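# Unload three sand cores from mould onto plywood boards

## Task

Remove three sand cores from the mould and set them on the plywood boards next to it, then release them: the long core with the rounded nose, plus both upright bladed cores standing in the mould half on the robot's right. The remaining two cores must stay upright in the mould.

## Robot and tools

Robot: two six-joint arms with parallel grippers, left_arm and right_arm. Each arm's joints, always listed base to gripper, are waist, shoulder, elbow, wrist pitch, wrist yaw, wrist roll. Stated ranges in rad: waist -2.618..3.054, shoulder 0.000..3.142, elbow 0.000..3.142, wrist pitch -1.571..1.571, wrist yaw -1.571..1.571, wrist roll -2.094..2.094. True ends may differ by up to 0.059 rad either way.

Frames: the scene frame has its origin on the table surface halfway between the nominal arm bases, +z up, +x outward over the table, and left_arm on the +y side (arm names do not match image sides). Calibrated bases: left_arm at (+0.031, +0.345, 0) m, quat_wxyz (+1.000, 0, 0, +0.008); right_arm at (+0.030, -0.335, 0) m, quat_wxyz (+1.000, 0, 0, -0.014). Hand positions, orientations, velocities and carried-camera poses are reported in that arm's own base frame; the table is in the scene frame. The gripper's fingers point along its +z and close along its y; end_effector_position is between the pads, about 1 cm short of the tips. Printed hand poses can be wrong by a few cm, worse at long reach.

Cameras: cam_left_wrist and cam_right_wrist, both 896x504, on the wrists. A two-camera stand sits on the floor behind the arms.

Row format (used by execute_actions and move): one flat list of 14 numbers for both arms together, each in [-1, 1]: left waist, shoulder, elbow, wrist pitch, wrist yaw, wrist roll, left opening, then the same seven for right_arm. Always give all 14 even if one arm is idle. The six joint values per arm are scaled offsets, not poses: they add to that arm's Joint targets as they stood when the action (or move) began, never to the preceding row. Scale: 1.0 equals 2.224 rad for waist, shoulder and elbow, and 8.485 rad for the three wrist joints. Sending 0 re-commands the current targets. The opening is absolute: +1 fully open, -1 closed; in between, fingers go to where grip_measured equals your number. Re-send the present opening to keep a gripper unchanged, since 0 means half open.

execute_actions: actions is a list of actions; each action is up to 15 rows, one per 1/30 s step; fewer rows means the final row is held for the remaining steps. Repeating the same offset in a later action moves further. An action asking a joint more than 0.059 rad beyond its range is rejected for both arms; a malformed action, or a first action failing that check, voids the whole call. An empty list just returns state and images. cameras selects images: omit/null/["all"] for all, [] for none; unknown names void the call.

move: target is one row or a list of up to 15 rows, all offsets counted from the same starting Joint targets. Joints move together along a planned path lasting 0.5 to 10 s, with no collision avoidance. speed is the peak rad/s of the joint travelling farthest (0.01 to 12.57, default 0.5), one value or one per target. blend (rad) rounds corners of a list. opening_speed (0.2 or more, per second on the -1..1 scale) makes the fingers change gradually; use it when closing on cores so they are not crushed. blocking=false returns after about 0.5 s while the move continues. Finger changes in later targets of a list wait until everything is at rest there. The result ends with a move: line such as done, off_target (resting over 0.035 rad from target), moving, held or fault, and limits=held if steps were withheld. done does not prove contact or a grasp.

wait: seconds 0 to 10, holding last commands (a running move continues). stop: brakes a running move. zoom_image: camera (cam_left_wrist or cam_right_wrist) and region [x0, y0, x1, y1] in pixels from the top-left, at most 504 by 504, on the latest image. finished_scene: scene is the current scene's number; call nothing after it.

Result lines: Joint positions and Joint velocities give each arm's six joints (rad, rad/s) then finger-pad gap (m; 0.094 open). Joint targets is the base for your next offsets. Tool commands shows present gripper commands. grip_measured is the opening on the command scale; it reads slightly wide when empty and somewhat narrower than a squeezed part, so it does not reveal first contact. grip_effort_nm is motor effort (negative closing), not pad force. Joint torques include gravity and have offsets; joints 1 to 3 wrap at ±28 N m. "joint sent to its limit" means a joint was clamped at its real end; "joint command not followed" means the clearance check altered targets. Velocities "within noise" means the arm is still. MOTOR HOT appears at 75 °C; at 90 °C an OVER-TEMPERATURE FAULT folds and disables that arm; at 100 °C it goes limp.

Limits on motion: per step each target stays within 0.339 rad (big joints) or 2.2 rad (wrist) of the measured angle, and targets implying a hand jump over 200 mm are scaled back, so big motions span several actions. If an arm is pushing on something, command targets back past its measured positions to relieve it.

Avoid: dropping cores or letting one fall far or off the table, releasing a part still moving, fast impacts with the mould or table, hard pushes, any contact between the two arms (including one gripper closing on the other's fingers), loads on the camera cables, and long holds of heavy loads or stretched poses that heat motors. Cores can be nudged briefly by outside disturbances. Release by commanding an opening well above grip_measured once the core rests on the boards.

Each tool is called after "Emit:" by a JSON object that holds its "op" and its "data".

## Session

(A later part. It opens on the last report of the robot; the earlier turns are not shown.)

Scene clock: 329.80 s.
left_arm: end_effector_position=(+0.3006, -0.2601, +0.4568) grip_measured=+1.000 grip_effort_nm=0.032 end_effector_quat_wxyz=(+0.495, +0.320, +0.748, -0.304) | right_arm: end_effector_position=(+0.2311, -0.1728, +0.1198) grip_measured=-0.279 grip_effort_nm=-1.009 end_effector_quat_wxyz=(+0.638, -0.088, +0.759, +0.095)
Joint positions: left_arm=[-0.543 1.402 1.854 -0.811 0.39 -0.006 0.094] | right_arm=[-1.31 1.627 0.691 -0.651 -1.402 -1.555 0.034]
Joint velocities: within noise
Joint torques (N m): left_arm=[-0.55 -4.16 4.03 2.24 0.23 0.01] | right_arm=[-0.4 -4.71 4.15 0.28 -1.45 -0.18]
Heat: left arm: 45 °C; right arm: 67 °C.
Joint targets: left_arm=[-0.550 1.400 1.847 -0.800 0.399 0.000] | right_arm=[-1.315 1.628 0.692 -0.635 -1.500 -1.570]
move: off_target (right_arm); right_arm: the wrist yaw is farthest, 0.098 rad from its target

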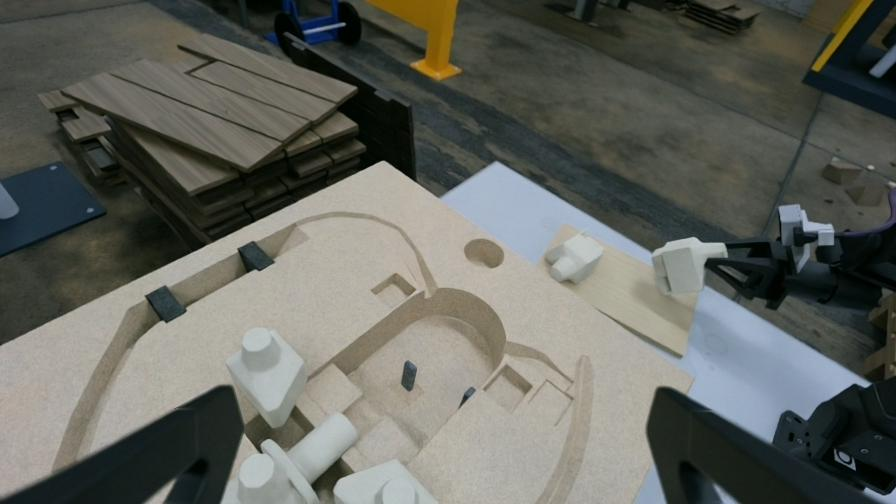

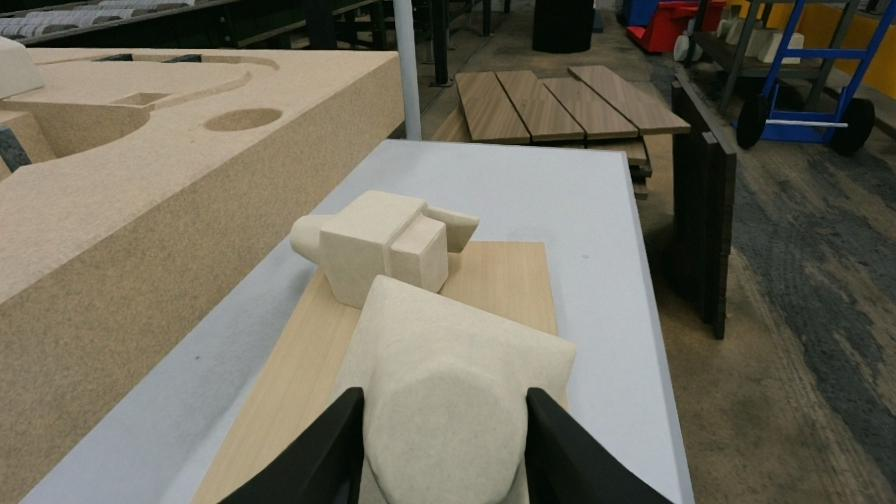

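Emit:
{"op": "move", "data": {"target": [0,0,0,0,0,0,1,0.027,0.0988,-0.0370,0.0356,-0.0118,0,-0.5], "speed": 0.12}}

Emit:
{"op": "zoom_image", "data": {"camera": "cam_left_wrist", "region": [500, 180, 800, 370]}}

Scene clock: 339.37 s.
left_arm: end_effector_position=(+0.3006, -0.2601, +0.4569) grip_measured=+1.000 grip_effort_nm=0.017 end_effector_quat_wxyz=(+0.495, +0.320, +0.748, -0.305) | right_arm: end_effector_position=(+0.2421, -0.1672, +0.0913) grip_measured=-0.279 grip_effort_nm=-1.004 end_effector_quat_wxyz=(+0.691, -0.110, +0.707, +0.103)
Joint positions: left_arm=[-0.543 1.402 1.854 -0.811 0.39 -0.006 0.094] | right_arm=[-1.269 1.832 0.622 -0.346 -1.548 -1.563 0.034]
Joint velocities: within noise
Joint torques (N m): left_arm=[-0.59 -4.11 3.92 2.25 0.24 0] | right_arm=[1.17 -4.27 2.19 0.24 -0.76 -0.12]
Heat: left arm: 45 °C; right arm: 55 °C.
Joint targets: left_arm=[-0.550 1.400 1.847 -0.800 0.400 0.000] | right_arm=[-1.255 1.848 0.610 -0.333 -1.577 -1.570]
joint sent to its limit (right arm) — the wrist yaw, lower limit.
move: off_target (right_arm); right_arm: the wrist yaw is farthest, 0.052 rad from its target

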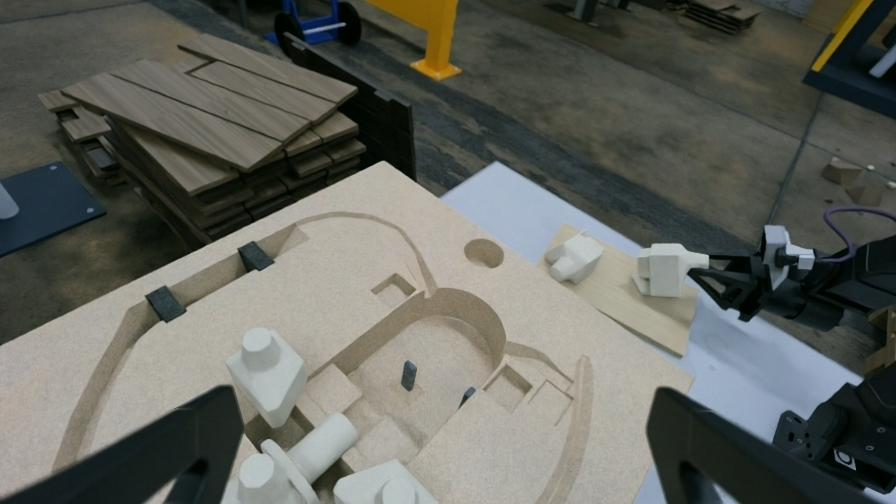

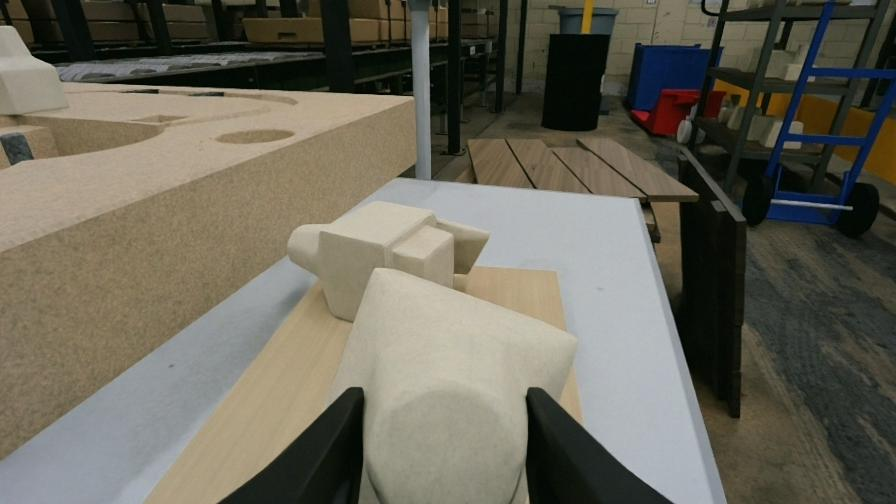

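Scaled by 1.680.

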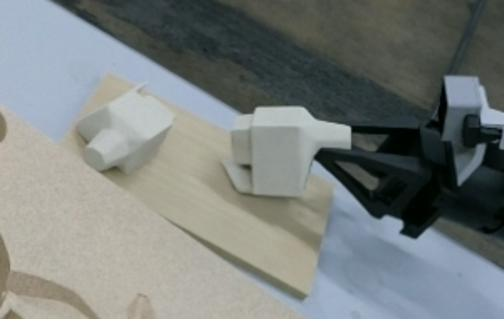

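Emit:
{"op": "move", "data": {"target": [0,0,0,0,0,0,1,0,0.0395,-0.0059,0.0119,0,0,-0.5], "speed": 0.08}}

Emit:
{"op": "zoom_image", "data": {"camera": "cam_left_wrist", "region": [500, 180, 800, 370]}}

Scene clock: 345.43 s.
left_arm: end_effector_position=(+0.3006, -0.2601, +0.4569) grip_measured=+1.000 grip_effort_nm=0.032 end_effector_quat_wxyz=(+0.495, +0.320, +0.748, -0.305) | right_arm: end_effector_position=(+0.2421, -0.1668, +0.0756) grip_measured=-0.281 grip_effort_nm=-1.004 end_effector_quat_wxyz=(+0.700, -0.107, +0.698, +0.107)
Joint positions: left_arm=[-0.543 1.402 1.854 -0.811 0.39 -0.006 0.094] | right_arm=[-1.268 1.919 0.608 -0.252 -1.572 -1.563 0.034]
Joint velocities: within noise
Joint torques (N m): left_arm=[-0.55 -4.18 3.97 2.25 0.26 0.02] | right_arm=[1.14 -4.45 1.78 0.31 -0.53 -0.13]
Heat: left arm: 45 °C; right arm: 51 °C.
Joint targets: left_arm=[-0.550 1.400 1.847 -0.800 0.400 0.000] | right_arm=[-1.255 1.936 0.597 -0.232 -1.577 -1.570]
move: done

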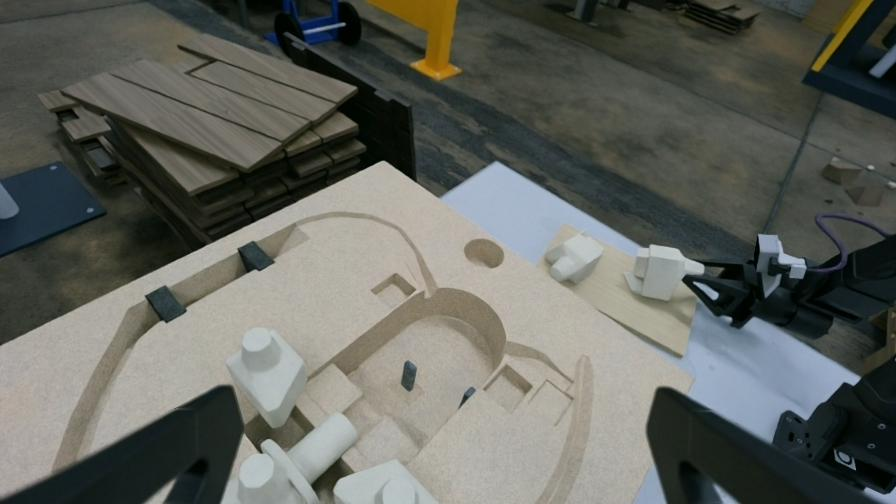

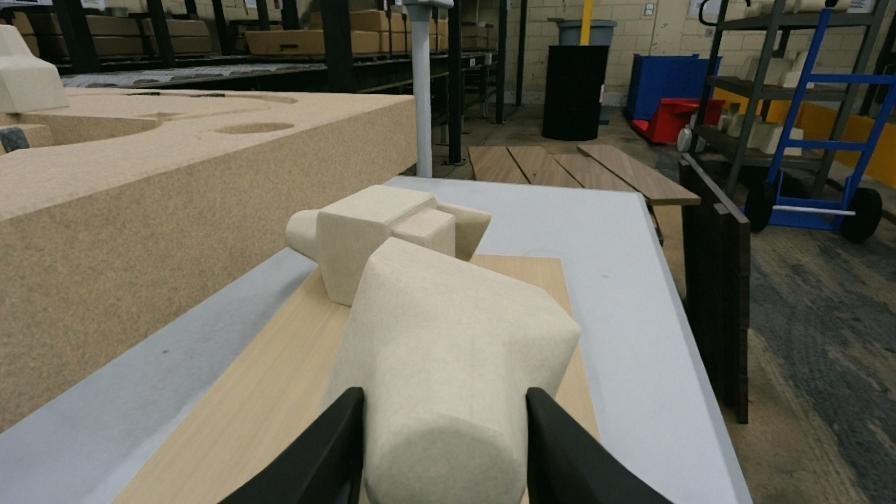

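Scaled by 1.680.

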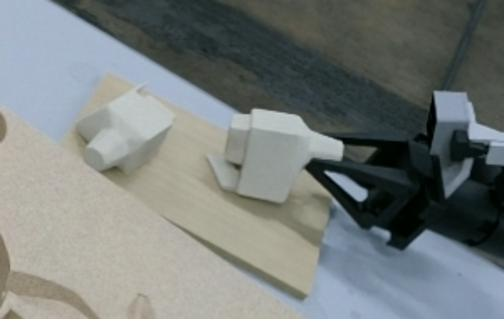

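Emit:
{"op": "move", "data": {"target": [0,0,0,0,0,0,1,0,0.0268,-0.0018,0.0076,0,0,-0.5], "speed": 0.08}}

Emit:
{"op": "zoom_image", "data": {"camera": "cam_left_wrist", "region": [500, 180, 800, 370]}}

Scene clock: 351.57 s.
left_arm: end_effector_position=(+0.3006, -0.2601, +0.4569) grip_measured=+1.000 grip_effort_nm=0.027 end_effector_quat_wxyz=(+0.495, +0.320, +0.748, -0.305) | right_arm: end_effector_position=(+0.2420, -0.1665, +0.0628) grip_measured=-0.282 grip_effort_nm=-1.004 end_effector_quat_wxyz=(+0.699, -0.098, +0.699, +0.115)
Joint positions: left_arm=[-0.543 1.402 1.854 -0.811 0.39 -0.006 0.094] | right_arm=[-1.268 1.978 0.604 -0.198 -1.574 -1.549 0.034]
Joint velocities: within noise
Joint torques (N m): left_arm=[-0.58 -4.14 4.07 2.23 0.25 0] | right_arm=[1.16 -4.62 1.52 0.44 -0.52 -0.28]
Heat: left arm: 45 °C; right arm: 48 °C.
Joint targets: left_arm=[-0.550 1.400 1.847 -0.800 0.400 0.000] | right_arm=[-1.255 1.995 0.593 -0.168 -1.577 -1.570]
move: done

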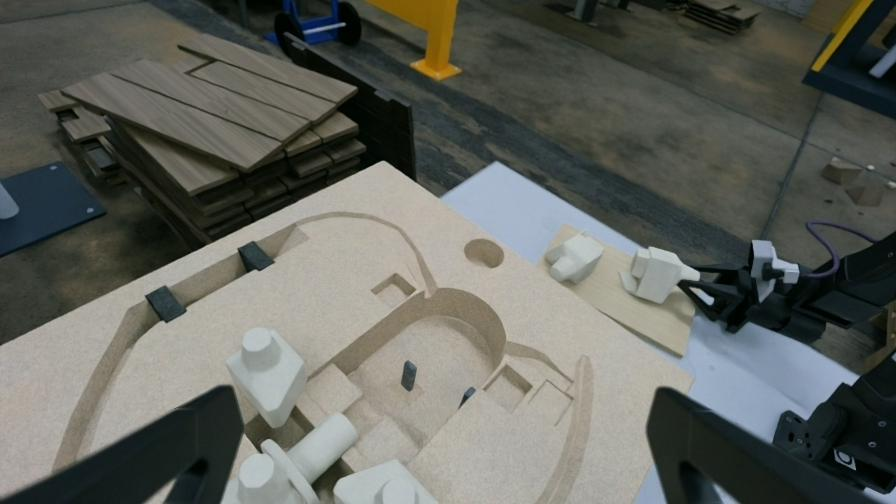

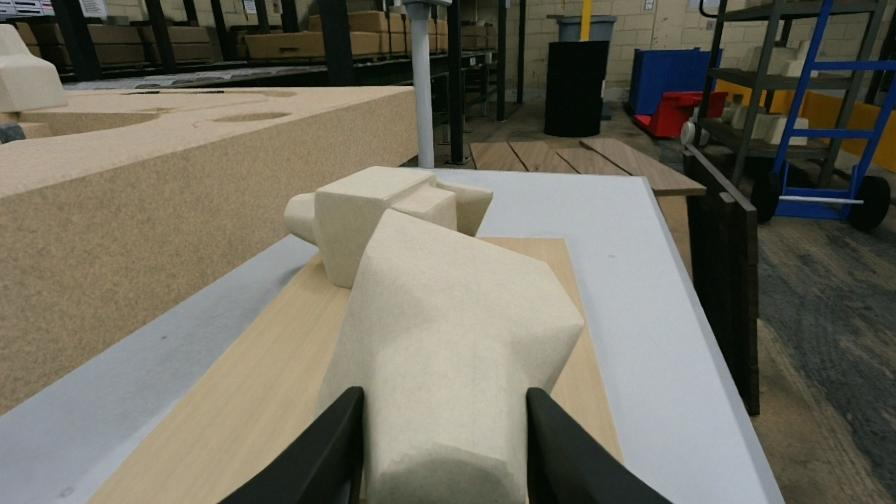

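Scaled by 1.680.

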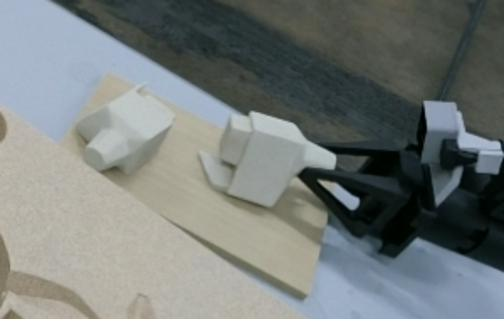

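Emit:
{"op": "move", "data": {"target": [0,0,0,0,0,0,1,0,0,0,0,0,0,0.15], "opening_speed": 0.4}}

Emit:
{"op": "zoom_image", "data": {"camera": "cam_left_wrist", "region": [500, 180, 800, 370]}}

Scene clock: 355.43 s.
left_arm: end_effector_position=(+0.3006, -0.2601, +0.4569) grip_measured=+1.000 grip_effort_nm=0.032 end_effector_quat_wxyz=(+0.495, +0.320, +0.748, -0.305) | right_arm: end_effector_position=(+0.2431, -0.1653, +0.0554) grip_measured=+0.147 grip_effort_nm=0.173 end_effector_quat_wxyz=(+0.687, -0.105, +0.710, +0.112)
Joint positions: left_arm=[-0.543 1.402 1.854 -0.811 0.39 -0.006 0.094] | right_arm=[-1.262 1.984 0.604 -0.186 -1.54 -1.552 0.054]
Joint velocities: within noise
Joint torques (N m): left_arm=[-0.57 -4.08 4.04 2.23 0.24 0.02] | right_arm=[0.58 -5.09 1.48 0.3 -0.85 -0.19]
Heat: left arm: 45 °C; right arm: 46 °C.
Joint targets: left_arm=[-0.550 1.400 1.847 -0.800 0.400 0.000] | right_arm=[-1.255 1.996 0.593 -0.167 -1.577 -1.570]
move: off_target (right_arm); right_arm: the wrist yaw is farthest, 0.037 rad from its target

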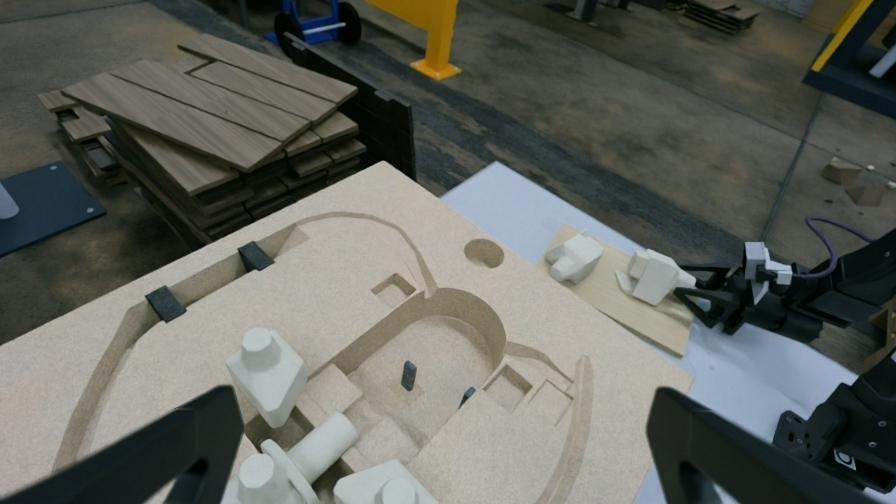

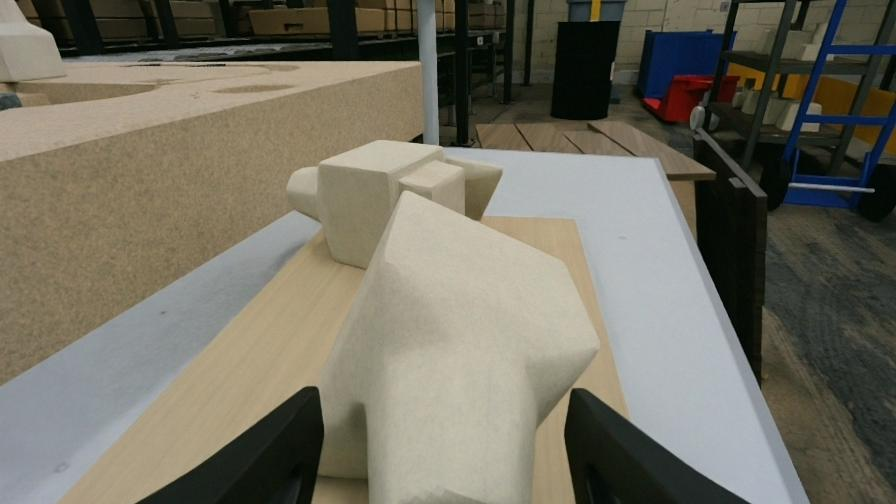

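Scaled by 1.680.

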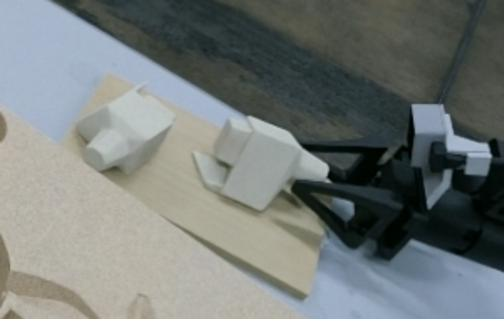

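Emit:
{"op": "move", "data": {"target": [[0,0,0,0,0,0,1,0,-0.1655,0.0448,-0.0551,0,0,0.15],[0,0,0,0,0,0,1,0,-0.268,0.564,-0.1508,0.1859,0.185,1]], "speed": 0.6}}

Emit:
{"op": "zoom_image", "data": {"camera": "cam_left_wrist", "region": [500, 180, 800, 370]}}

Scene clock: 365.17 s.
left_arm: end_effector_position=(+0.3006, -0.2601, +0.4569) grip_measured=+1.000 grip_effort_nm=0.022 end_effector_quat_wxyz=(+0.495, +0.320, +0.748, -0.305) | right_arm: end_effector_position=(+0.0960, -0.2942, +0.3199) grip_measured=+0.997 grip_effort_nm=0.183 end_effector_quat_wxyz=(+0.222, +0.564, +0.779, -0.160)
Joint positions: left_arm=[-0.543 1.402 1.854 -0.811 0.39 -0.006 0.094] | right_arm=[-1.262 1.411 1.827 -1.433 -0.005 -0.007 0.094]
Joint velocities: within noise
Joint torques (N m): left_arm=[-0.47 -4.14 3.95 2.24 0.24 0] | right_arm=[0.58 -4.59 6.39 0.83 0.04 0.04]
Heat: left arm: 45 °C; right arm: 45 °C.
Joint targets: left_arm=[-0.550 1.400 1.847 -0.800 0.400 0.000] | right_arm=[-1.255 1.399 1.848 -1.447 0.000 0.000]
move: done

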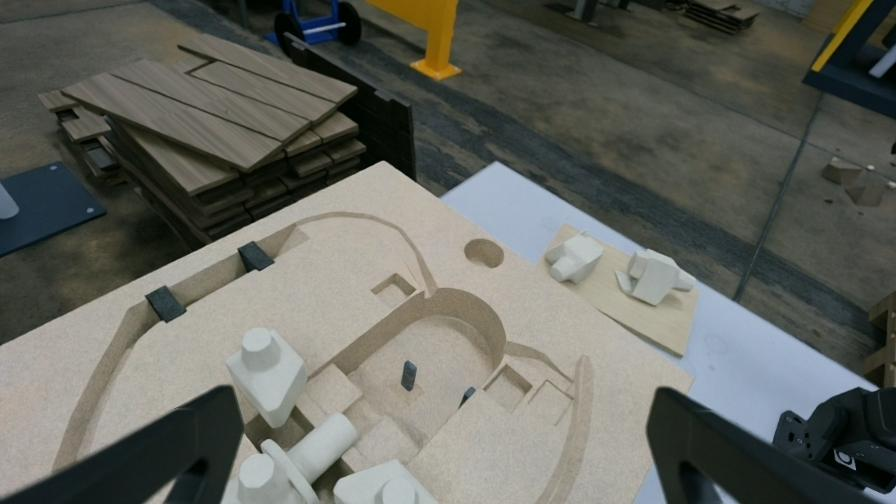

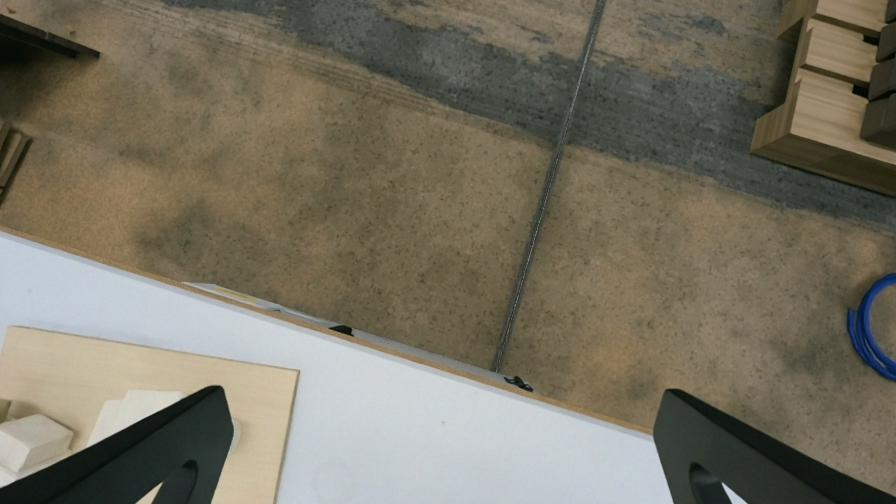

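Scaled by 1.680.

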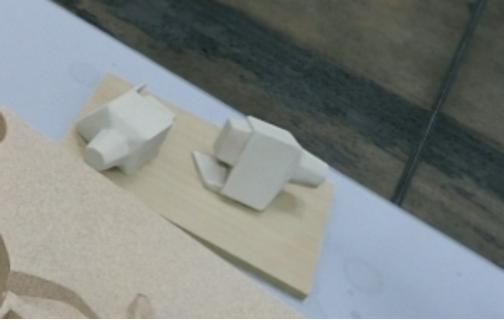

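Emit:
{"op": "move", "data": {"target": [0.0087,0.4208,0.3099,-0.0826,-0.0471,0.1202,0.5,0,0,0,0,0,0,1], "speed": 0.6}}

Scene clock: 386.53 s.
left_arm: end_effector_position=(+0.4267, -0.2538, +0.1745) grip_measured=+0.502 grip_effort_nm=-0.081 end_effector_quat_wxyz=(+0.130, +0.694, +0.708, +0.031) | right_arm: end_effector_position=(+0.0958, -0.2940, +0.3197) grip_measured=+0.997 grip_effort_nm=0.178 end_effector_quat_wxyz=(+0.221, +0.564, +0.779, -0.160)
Joint positions: left_arm=[-0.538 2.324 2.513 -1.491 0.001 1.012 0.071] | right_arm=[-1.262 1.411 1.827 -1.434 -0.005 -0.007 0.094]
Joint velocities: within noise
Joint torques (N m): left_arm=[0.66 -10.22 6.41 0.85 0.03 0.02] | right_arm=[0.58 -4.55 6.42 0.83 0.04 0.04]
Heat: left arm: 45 °C; right arm: 43 °C.
Joint targets: left_arm=[-0.531 2.337 2.536 -1.501 0.000 1.020] | right_arm=[-1.255 1.399 1.848 -1.447 0.001 0.000]
move: done

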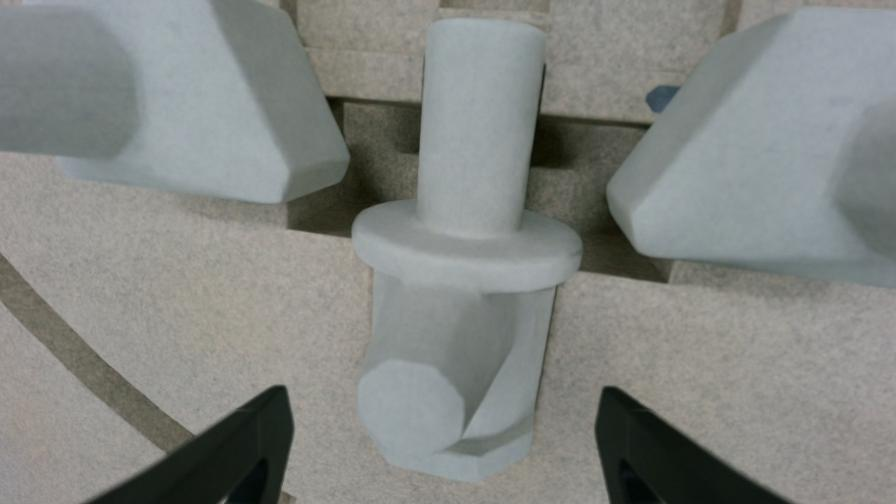

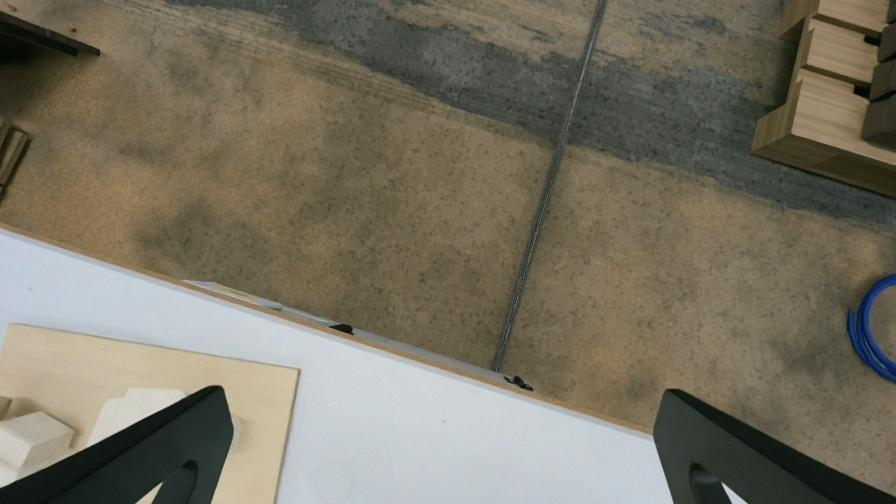

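Emit:
{"op": "move", "data": {"target": [0,-0.0135,-0.0508,0.0099,0,0,0.5,0,0,0,0,0,0,1], "speed": 0.3, "cameras": ["cam_left_wrist"]}}

Scene clock: 417.53 s.
left_arm: end_effector_position=(+0.4297, -0.2555, +0.1537) grip_measured=+0.502 grip_effort_nm=-0.081 end_effector_quat_wxyz=(+0.121, +0.695, +0.708, +0.029) | right_arm: end_effector_position=(+0.0958, -0.2939, +0.3197) grip_measured=+0.997 grip_effort_nm=0.173 end_effector_quat_wxyz=(+0.221, +0.564, +0.779, -0.160)
Joint positions: left_arm=[-0.538 2.324 2.43 -1.426 0 1.013 0.071] | right_arm=[-1.262 1.411 1.827 -1.435 -0.005 -0.007 0.094]
Joint velocities: within noise
Joint torques (N m): left_arm=[0.5 -12.46 4.01 1.03 0.02 0] | right_arm=[0.58 -4.57 6.41 0.84 0.04 0.04]
Heat: left arm: 41 °C; right arm: 41 °C.
Joint targets: left_arm=[-0.531 2.307 2.423 -1.417 0.000 1.020] | right_arm=[-1.255 1.399 1.848 -1.447 0.001 0.000]
move: done
Images, in order (width x height): cam_left_wrist 896x504.

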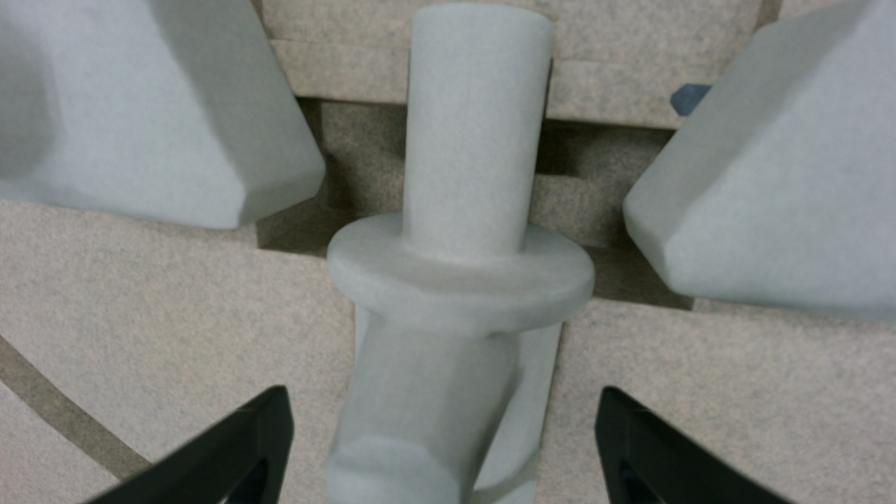

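Emit:
{"op": "move", "data": {"target": [0.0055,0,0,0.0045,0,0,0.5,0,0,0,0,0,0,1], "speed": 0.3, "cameras": []}}

Emit:
{"op": "move", "data": {"target": [0,0,0,0,0,0,-0.7,0,0,0,0,0,0,1], "opening_speed": 0.6, "cameras": ["cam_left_wrist"]}}

Scene clock: 429.63 s.
left_arm: end_effector_position=(+0.4410, -0.2544, +0.1563) grip_measured=+0.502 grip_effort_nm=-0.085 end_effector_quat_wxyz=(+0.139, +0.688, +0.711, +0.035) | right_arm: end_effector_position=(+0.0958, -0.2939, +0.3197) grip_measured=+0.997 grip_effort_nm=0.173 end_effector_quat_wxyz=(+0.221, +0.564, +0.779, -0.160)
Joint positions: left_arm=[-0.525 2.324 2.43 -1.388 0 1.013 0.071] | right_arm=[-1.262 1.411 1.827 -1.435 -0.005 -0.007 0.094]
Joint velocities: within noise
Joint torques (N m): left_arm=[0.59 -12.48 4.21 1.1 0.03 0.03] | right_arm=[0.57 -4.57 6.43 0.84 0.04 0.04]
Heat: left arm: 46 °C; right arm: 41 °C.
Joint targets: left_arm=[-0.518 2.307 2.423 -1.379 0.000 1.020] | right_arm=[-1.255 1.399 1.848 -1.447 0.000 0.000]
move: done
No camera images: "cameras" was empty.

Scene clock: 431.83 s.
left_arm: end_effector_position=(+0.4370, -0.2520, +0.1548) grip_measured=-0.279 grip_effort_nm=-0.994 end_effector_quat_wxyz=(+0.130, +0.692, +0.710, +0.033) | right_arm: end_effector_position=(+0.0958, -0.2939, +0.3197) grip_measured=+0.997 grip_effort_nm=0.173 end_effector_quat_wxyz=(+0.221, +0.564, +0.779, -0.160)
Joint positions: left_arm=[-0.525 2.324 2.429 -1.406 -0.001 1.02 0.034] | right_arm=[-1.262 1.411 1.827 -1.435 -0.005 -0.007 0.094]
Joint velocities: within noise
Joint torques (N m): left_arm=[0.58 -12.51 4.15 1.25 0.03 -0.06] | right_arm=[0.58 -4.57 6.41 0.84 0.04 0.03]
Heat: left arm: 47 °C; right arm: 41 °C.
Joint targets: left_arm=[-0.518 2.307 2.423 -1.379 0.000 1.020] | right_arm=[-1.255 1.399 1.848 -1.447 0.000 0.000]
move: done
Images, in order (width x height): cam_left_wrist 896x504.

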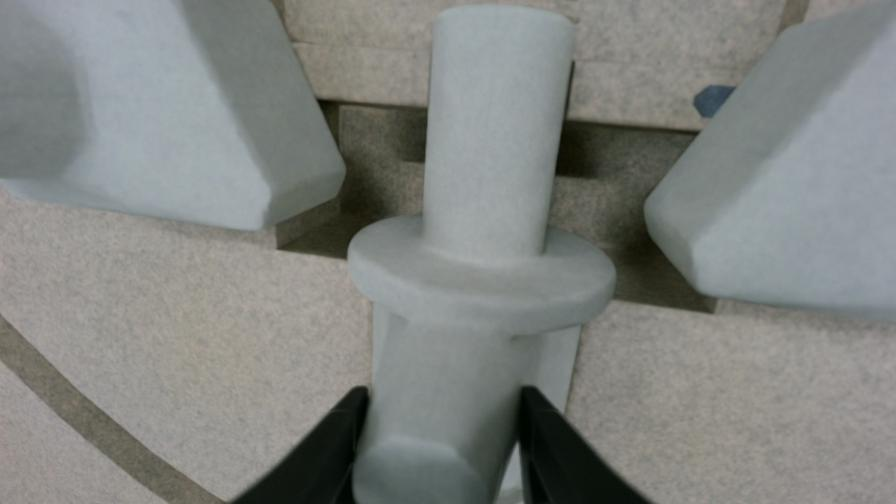

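Emit:
{"op": "move", "data": {"target": [0,0.0208,0.0911,-0.0181,0,0,-0.7,0,0,0,0,0,0,1], "speed": 0.2, "cameras": ["cam_left_wrist"]}}

Scene clock: 441.43 s.
left_arm: end_effector_position=(+0.4327, -0.2494, +0.1755) grip_measured=-0.281 grip_effort_nm=-1.009 end_effector_quat_wxyz=(+0.130, +0.692, +0.710, +0.033) | right_arm: end_effector_position=(+0.0957, -0.2938, +0.3196) grip_measured=+0.997 grip_effort_nm=0.173 end_effector_quat_wxyz=(+0.221, +0.564, +0.779, -0.160)
Joint positions: left_arm=[-0.525 2.358 2.579 -1.522 -0.001 1.02 0.034] | right_arm=[-1.262 1.411 1.827 -1.435 -0.005 -0.007 0.094]
Joint velocities: left_arm=[0.012 -0.022 0.002 -0.183 -0.022 -0.081 0] | right_arm=[within noise]
Joint torques (N m): left_arm=[0.55 -11.48 8.42 0.85 0.04 -0.07] | right_arm=[0.58 -4.59 6.41 0.84 0.04 0.04]
Heat: left arm: 48 °C; right arm: 41 °C.
Joint targets: left_arm=[-0.518 2.353 2.626 -1.532 0.000 1.020] | right_arm=[-1.255 1.399 1.848 -1.447 0.000 0.000]
move: off_target (left_arm); left_arm: the elbow is farthest, 0.047 rad from its target
Images, in order (width x height): cam_left_wrist 896x504.

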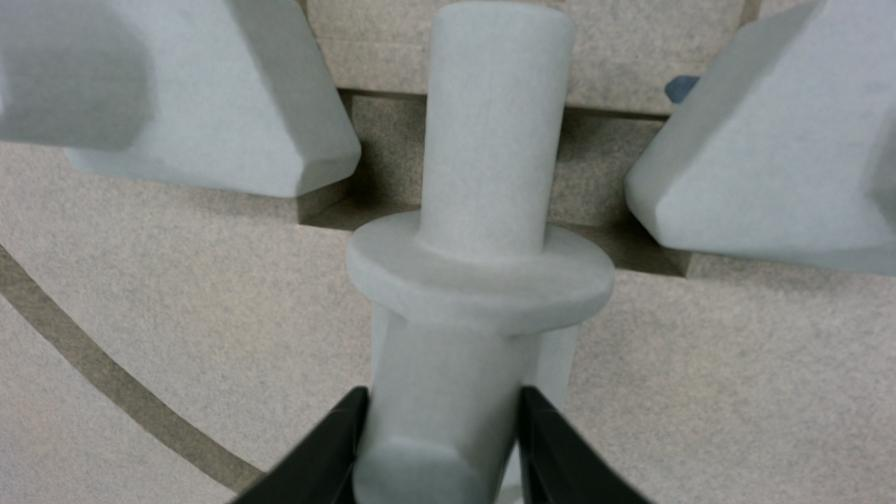

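Emit:
{"op": "move", "data": {"target": [0,-0.0958,-0.1196,0.0273,0,0,-0.7,0,0,0,0,0,0,1], "speed": 0.25, "cameras": ["cam_left_wrist"]}}

Scene clock: 445.73 s.
left_arm: end_effector_position=(+0.4328, -0.2492, +0.1765) grip_measured=-0.281 grip_effort_nm=-0.999 end_effector_quat_wxyz=(+0.157, +0.689, +0.707, +0.041) | right_arm: end_effector_position=(+0.0957, -0.2938, +0.3196) grip_measured=+0.997 grip_effort_nm=0.178 end_effector_quat_wxyz=(+0.221, +0.564, +0.779, -0.160)
Joint positions: left_arm=[-0.525 2.234 2.348 -1.358 -0.003 1.02 0.034] | right_arm=[-1.262 1.411 1.827 -1.435 -0.005 -0.007 0.094]
Joint velocities: within noise
Joint torques (N m): left_arm=[0.53 -17.92 5.67 1.68 0.08 -0.07] | right_arm=[0.58 -4.56 6.42 0.84 0.04 0.03]
Heat: left arm: 50 °C; right arm: 41 °C.
Joint targets: left_arm=[-0.518 2.140 2.360 -1.301 0.000 1.020] | right_arm=[-1.255 1.399 1.848 -1.447 0.000 0.000]
move: off_target (left_arm); left_arm: the shoulder is farthest, 0.094 rad from its target
Images, in order (width x height): cam_left_wrist 896x504.

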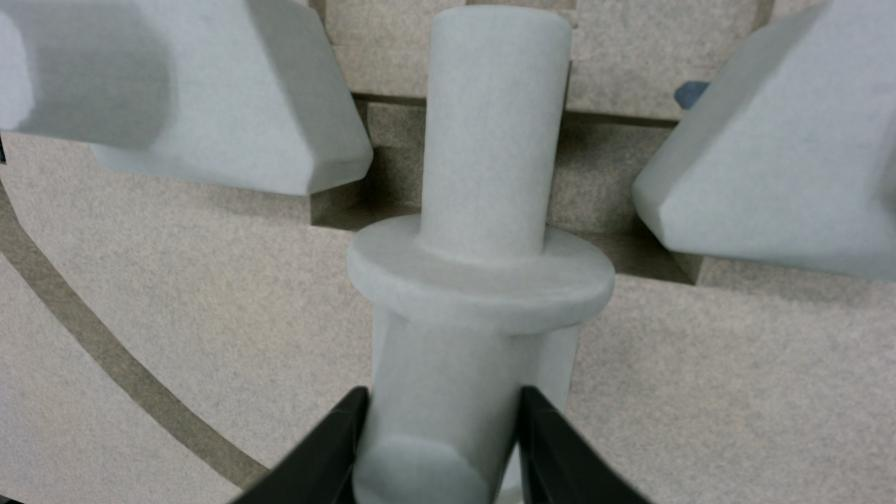

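Emit:
{"op": "move", "data": {"target": [0,-0.0345,0.009,-0.002,0,0,-0.7,0,0,0,0,0,0,1], "speed": 0.15, "cameras": ["cam_left_wrist"]}}

Scene clock: 449.13 s.
left_arm: end_effector_position=(+0.4242, -0.2439, +0.2163) grip_measured=-0.281 grip_effort_nm=-0.994 end_effector_quat_wxyz=(+0.191, +0.684, +0.702, +0.050) | right_arm: end_effector_position=(+0.0957, -0.2938, +0.3196) grip_measured=+0.997 grip_effort_nm=0.178 end_effector_quat_wxyz=(+0.221, +0.564, +0.779, -0.160)
Joint positions: left_arm=[-0.525 2.148 2.348 -1.372 -0.003 1.02 0.034] | right_arm=[-1.262 1.411 1.827 -1.435 -0.005 -0.007 0.094]
Joint velocities: within noise
Joint torques (N m): left_arm=[0.53 -16.51 7.39 1.8 0.07 -0.07] | right_arm=[0.61 -4.59 6.39 0.84 0.04 0.04]
Heat: left arm: 53 °C; right arm: 41 °C.
Joint targets: left_arm=[-0.518 2.063 2.380 -1.317 0.000 1.020] | right_arm=[-1.255 1.399 1.848 -1.447 0.000 0.000]
move: off_target (left_arm); left_arm: the shoulder is farthest, 0.085 rad from its target
Images, in order (width x height): cam_left_wrist 896x504.

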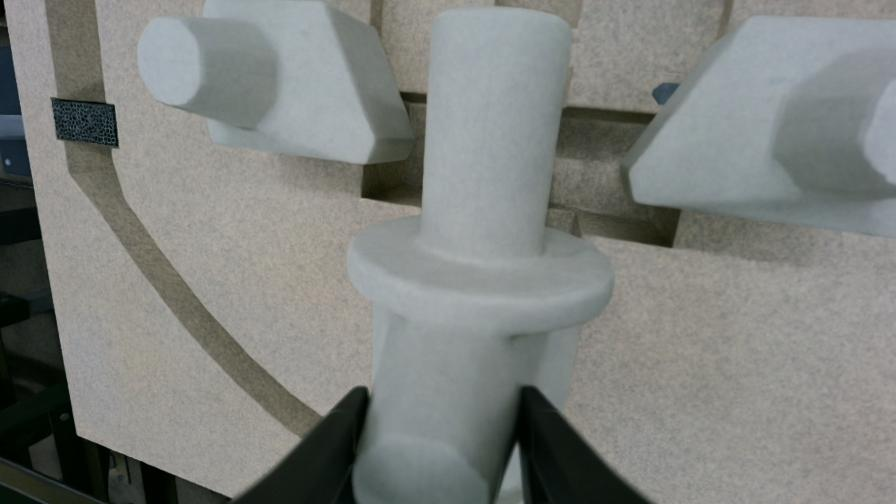

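Emit:
{"op": "move", "data": {"target": [[0,-0.036,0,0,0,0,-0.7,0.1,0,0,0,0,0,1],[0.3786,-0.2531,-0.2806,-0.0263,-0.0192,-0.0702,-0.7,0.7442,0,0,0.0707,0,0,1]], "speed": 0.5}}

Emit:
{"op": "zoom_image", "data": {"camera": "cam_right_wrist", "region": [0, 0, 400, 300]}}

Scene clock: 475.93 s.
left_arm: end_effector_position=(+0.2699, +0.1180, +0.2437) grip_measured=-0.281 grip_effort_nm=-0.999 end_effector_quat_wxyz=(+0.064, +0.049, +0.991, +0.103) | right_arm: end_effector_position=(+0.3711, +0.1573, +0.4231) grip_measured=+0.997 grip_effort_nm=0.168 end_effector_quat_wxyz=(+0.520, -0.170, +0.831, +0.104)
Joint positions: left_arm=[0.32 1.556 1.746 -1.566 -0.146 0.432 0.034] | right_arm=[0.398 1.411 1.827 -0.87 -0.001 -0.006 0.094]
Joint velocities: within noise
Joint torques (N m): left_arm=[0.36 -9.46 5.14 1.09 -0.25 -0.14] | right_arm=[0.21 -5.11 6.91 1.66 0 0.03]
Heat: left arm: 49 °C; right arm: 40 °C.
Joint targets: left_arm=[0.324 1.500 1.756 -1.541 -0.163 0.424] | right_arm=[0.400 1.399 1.848 -0.847 0.000 0.000]
move: off_target (left_arm); left_arm: the shoulder is farthest, 0.056 rad from its target

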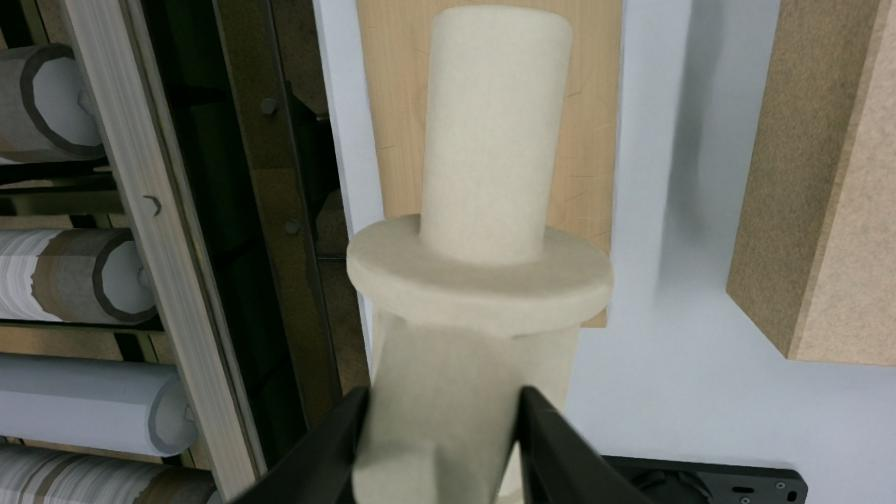

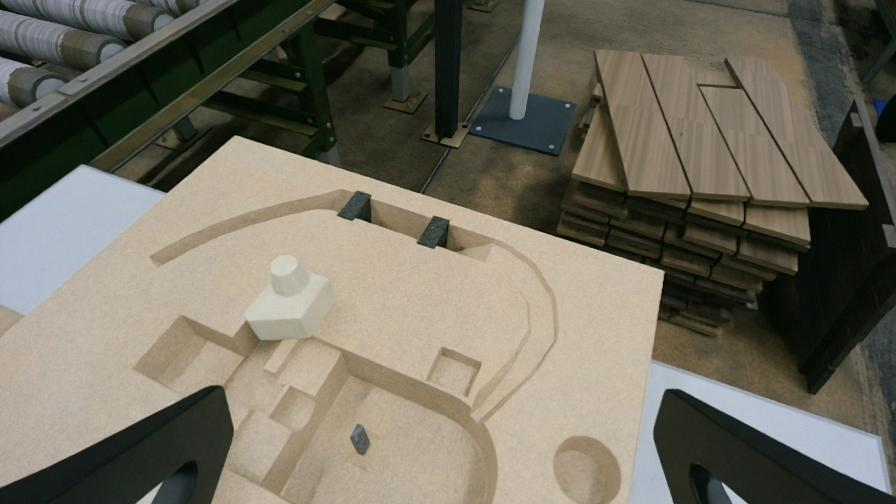

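Scaled by 1.260.

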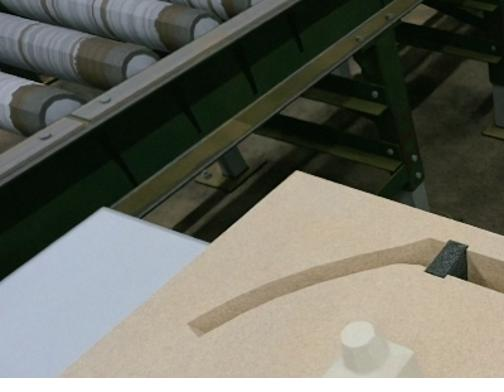

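Emit:
{"op": "move", "data": {"target": [0,0,0,0,0,0,-0.7,0.135,0,0,0.0236,-0.0707,0,1], "speed": 0.6, "cameras": ["cam_right_wrist"]}}

Emit:
{"op": "zoom_image", "data": {"camera": "cam_right_wrist", "region": [100, 150, 500, 400]}}

Scene clock: 483.63 s.
left_arm: end_effector_position=(+0.2699, +0.1180, +0.2437) grip_measured=-0.281 grip_effort_nm=-0.999 end_effector_quat_wxyz=(+0.064, +0.048, +0.992, +0.103) | right_arm: end_effector_position=(+0.2349, +0.3286, +0.4775) grip_measured=+0.997 grip_effort_nm=0.168 end_effector_quat_wxyz=(+0.473, -0.427, +0.650, +0.415)
Joint positions: left_arm=[0.32 1.556 1.746 -1.566 -0.146 0.43 0.034] | right_arm=[0.697 1.411 1.827 -0.671 -0.589 -0.004 0.094]
Joint velocities: within noise
Joint torques (N m): left_arm=[0.35 -9.28 5.12 1.09 -0.29 -0.14] | right_arm=[0.34 -5.09 6.9 1.65 -0.17 0]
Heat: left arm: 47 °C; right arm: 40 °C.
Joint targets: left_arm=[0.324 1.500 1.756 -1.541 -0.163 0.424] | right_arm=[0.701 1.399 1.848 -0.647 -0.599 0.000]
move: off_target (left_arm); left_arm: the shoulder is farthest, 0.056 rad from its target
Images, in order (width x height): cam_right_wrist 896x504.

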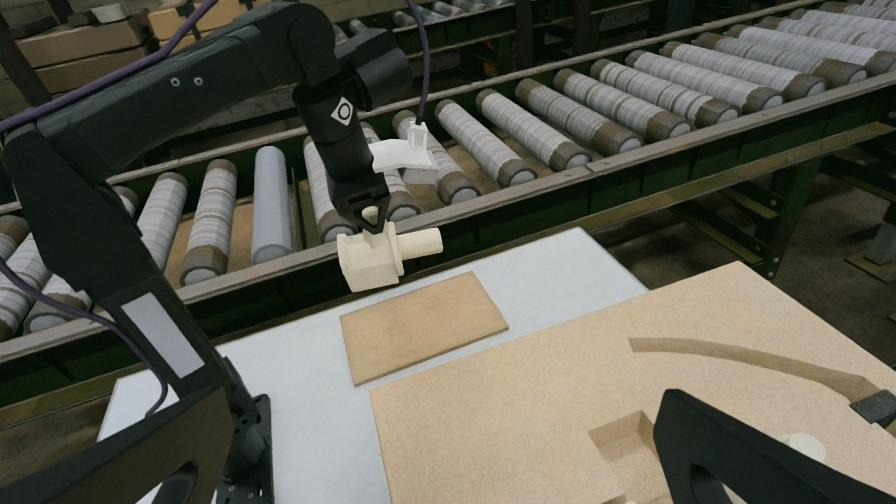

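Scaled by 1.260.

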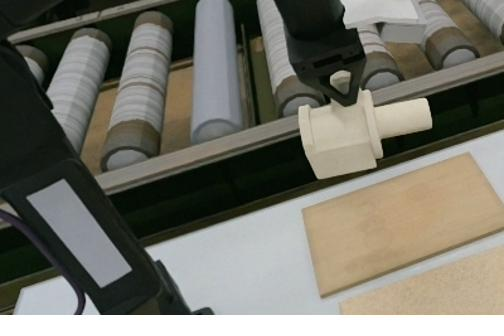

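Emit:
{"op": "zoom_image", "data": {"camera": "cam_right_wrist", "region": [310, 180, 470, 310]}}

Scaled by 3.150.

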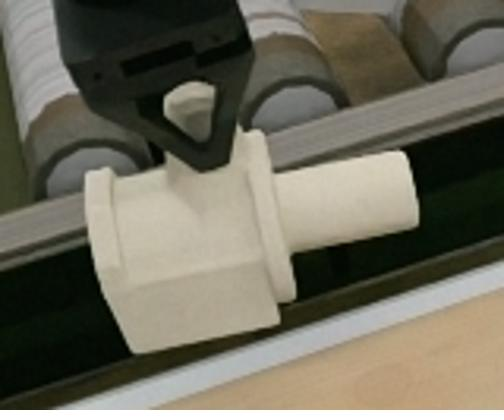

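Emit:
{"op": "move", "data": {"target": [0,-0.0289,-0.2502,0.0522,0,0,-0.7,0,0,0,0,0,0,1], "speed": 0.4, "cameras": ["cam_right_wrist"]}}

Emit:
{"op": "zoom_image", "data": {"camera": "cam_right_wrist", "region": [310, 220, 510, 390]}}

Scene clock: 494.70 s.
left_arm: end_effector_position=(+0.2631, +0.1157, +0.1190) grip_measured=-0.281 grip_effort_nm=-1.004 end_effector_quat_wxyz=(+0.039, +0.050, +0.994, +0.093) | right_arm: end_effector_position=(+0.2347, +0.3287, +0.4778) grip_measured=+0.997 grip_effort_nm=0.168 end_effector_quat_wxyz=(+0.473, -0.427, +0.650, +0.415)
Joint positions: left_arm=[0.32 1.492 1.186 -1.122 -0.146 0.43 0.034] | right_arm=[0.697 1.411 1.827 -0.67 -0.59 -0.004 0.094]
Joint velocities: left_arm=[-0.046 -0.012 -0.027 -0.037 0.007 -0.051 -0.001] | right_arm=[within noise]
Joint torques (N m): left_arm=[0.31 -9.28 5.81 0.98 -0.28 -0.14] | right_arm=[0.29 -5.08 6.93 1.66 -0.17 0]
Heat: left arm: 45 °C; right arm: 40 °C.
Joint targets: left_arm=[0.324 1.436 1.199 -1.098 -0.163 0.424] | right_arm=[0.701 1.399 1.848 -0.647 -0.599 0.000]
move: off_target (left_arm); left_arm: the shoulder is farthest, 0.057 rad from its target
Images, in order (width x height): cam_right_wrist 896x504.

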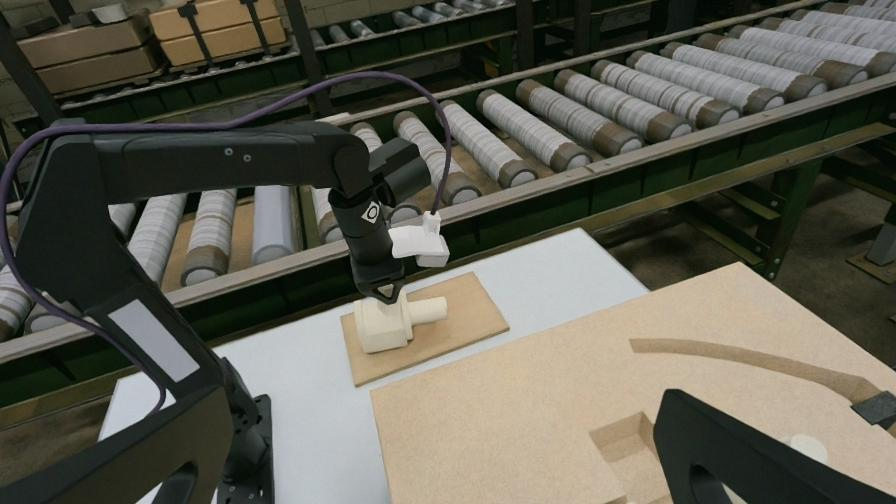

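Scaled by 2.520.

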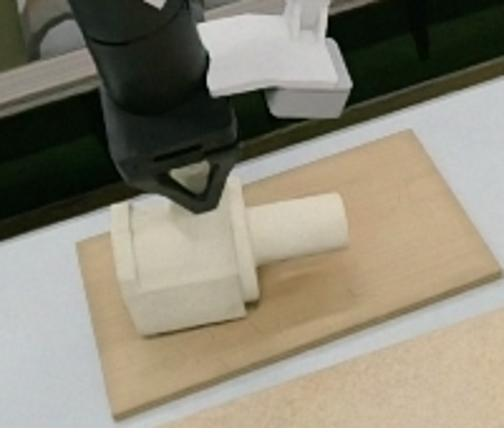

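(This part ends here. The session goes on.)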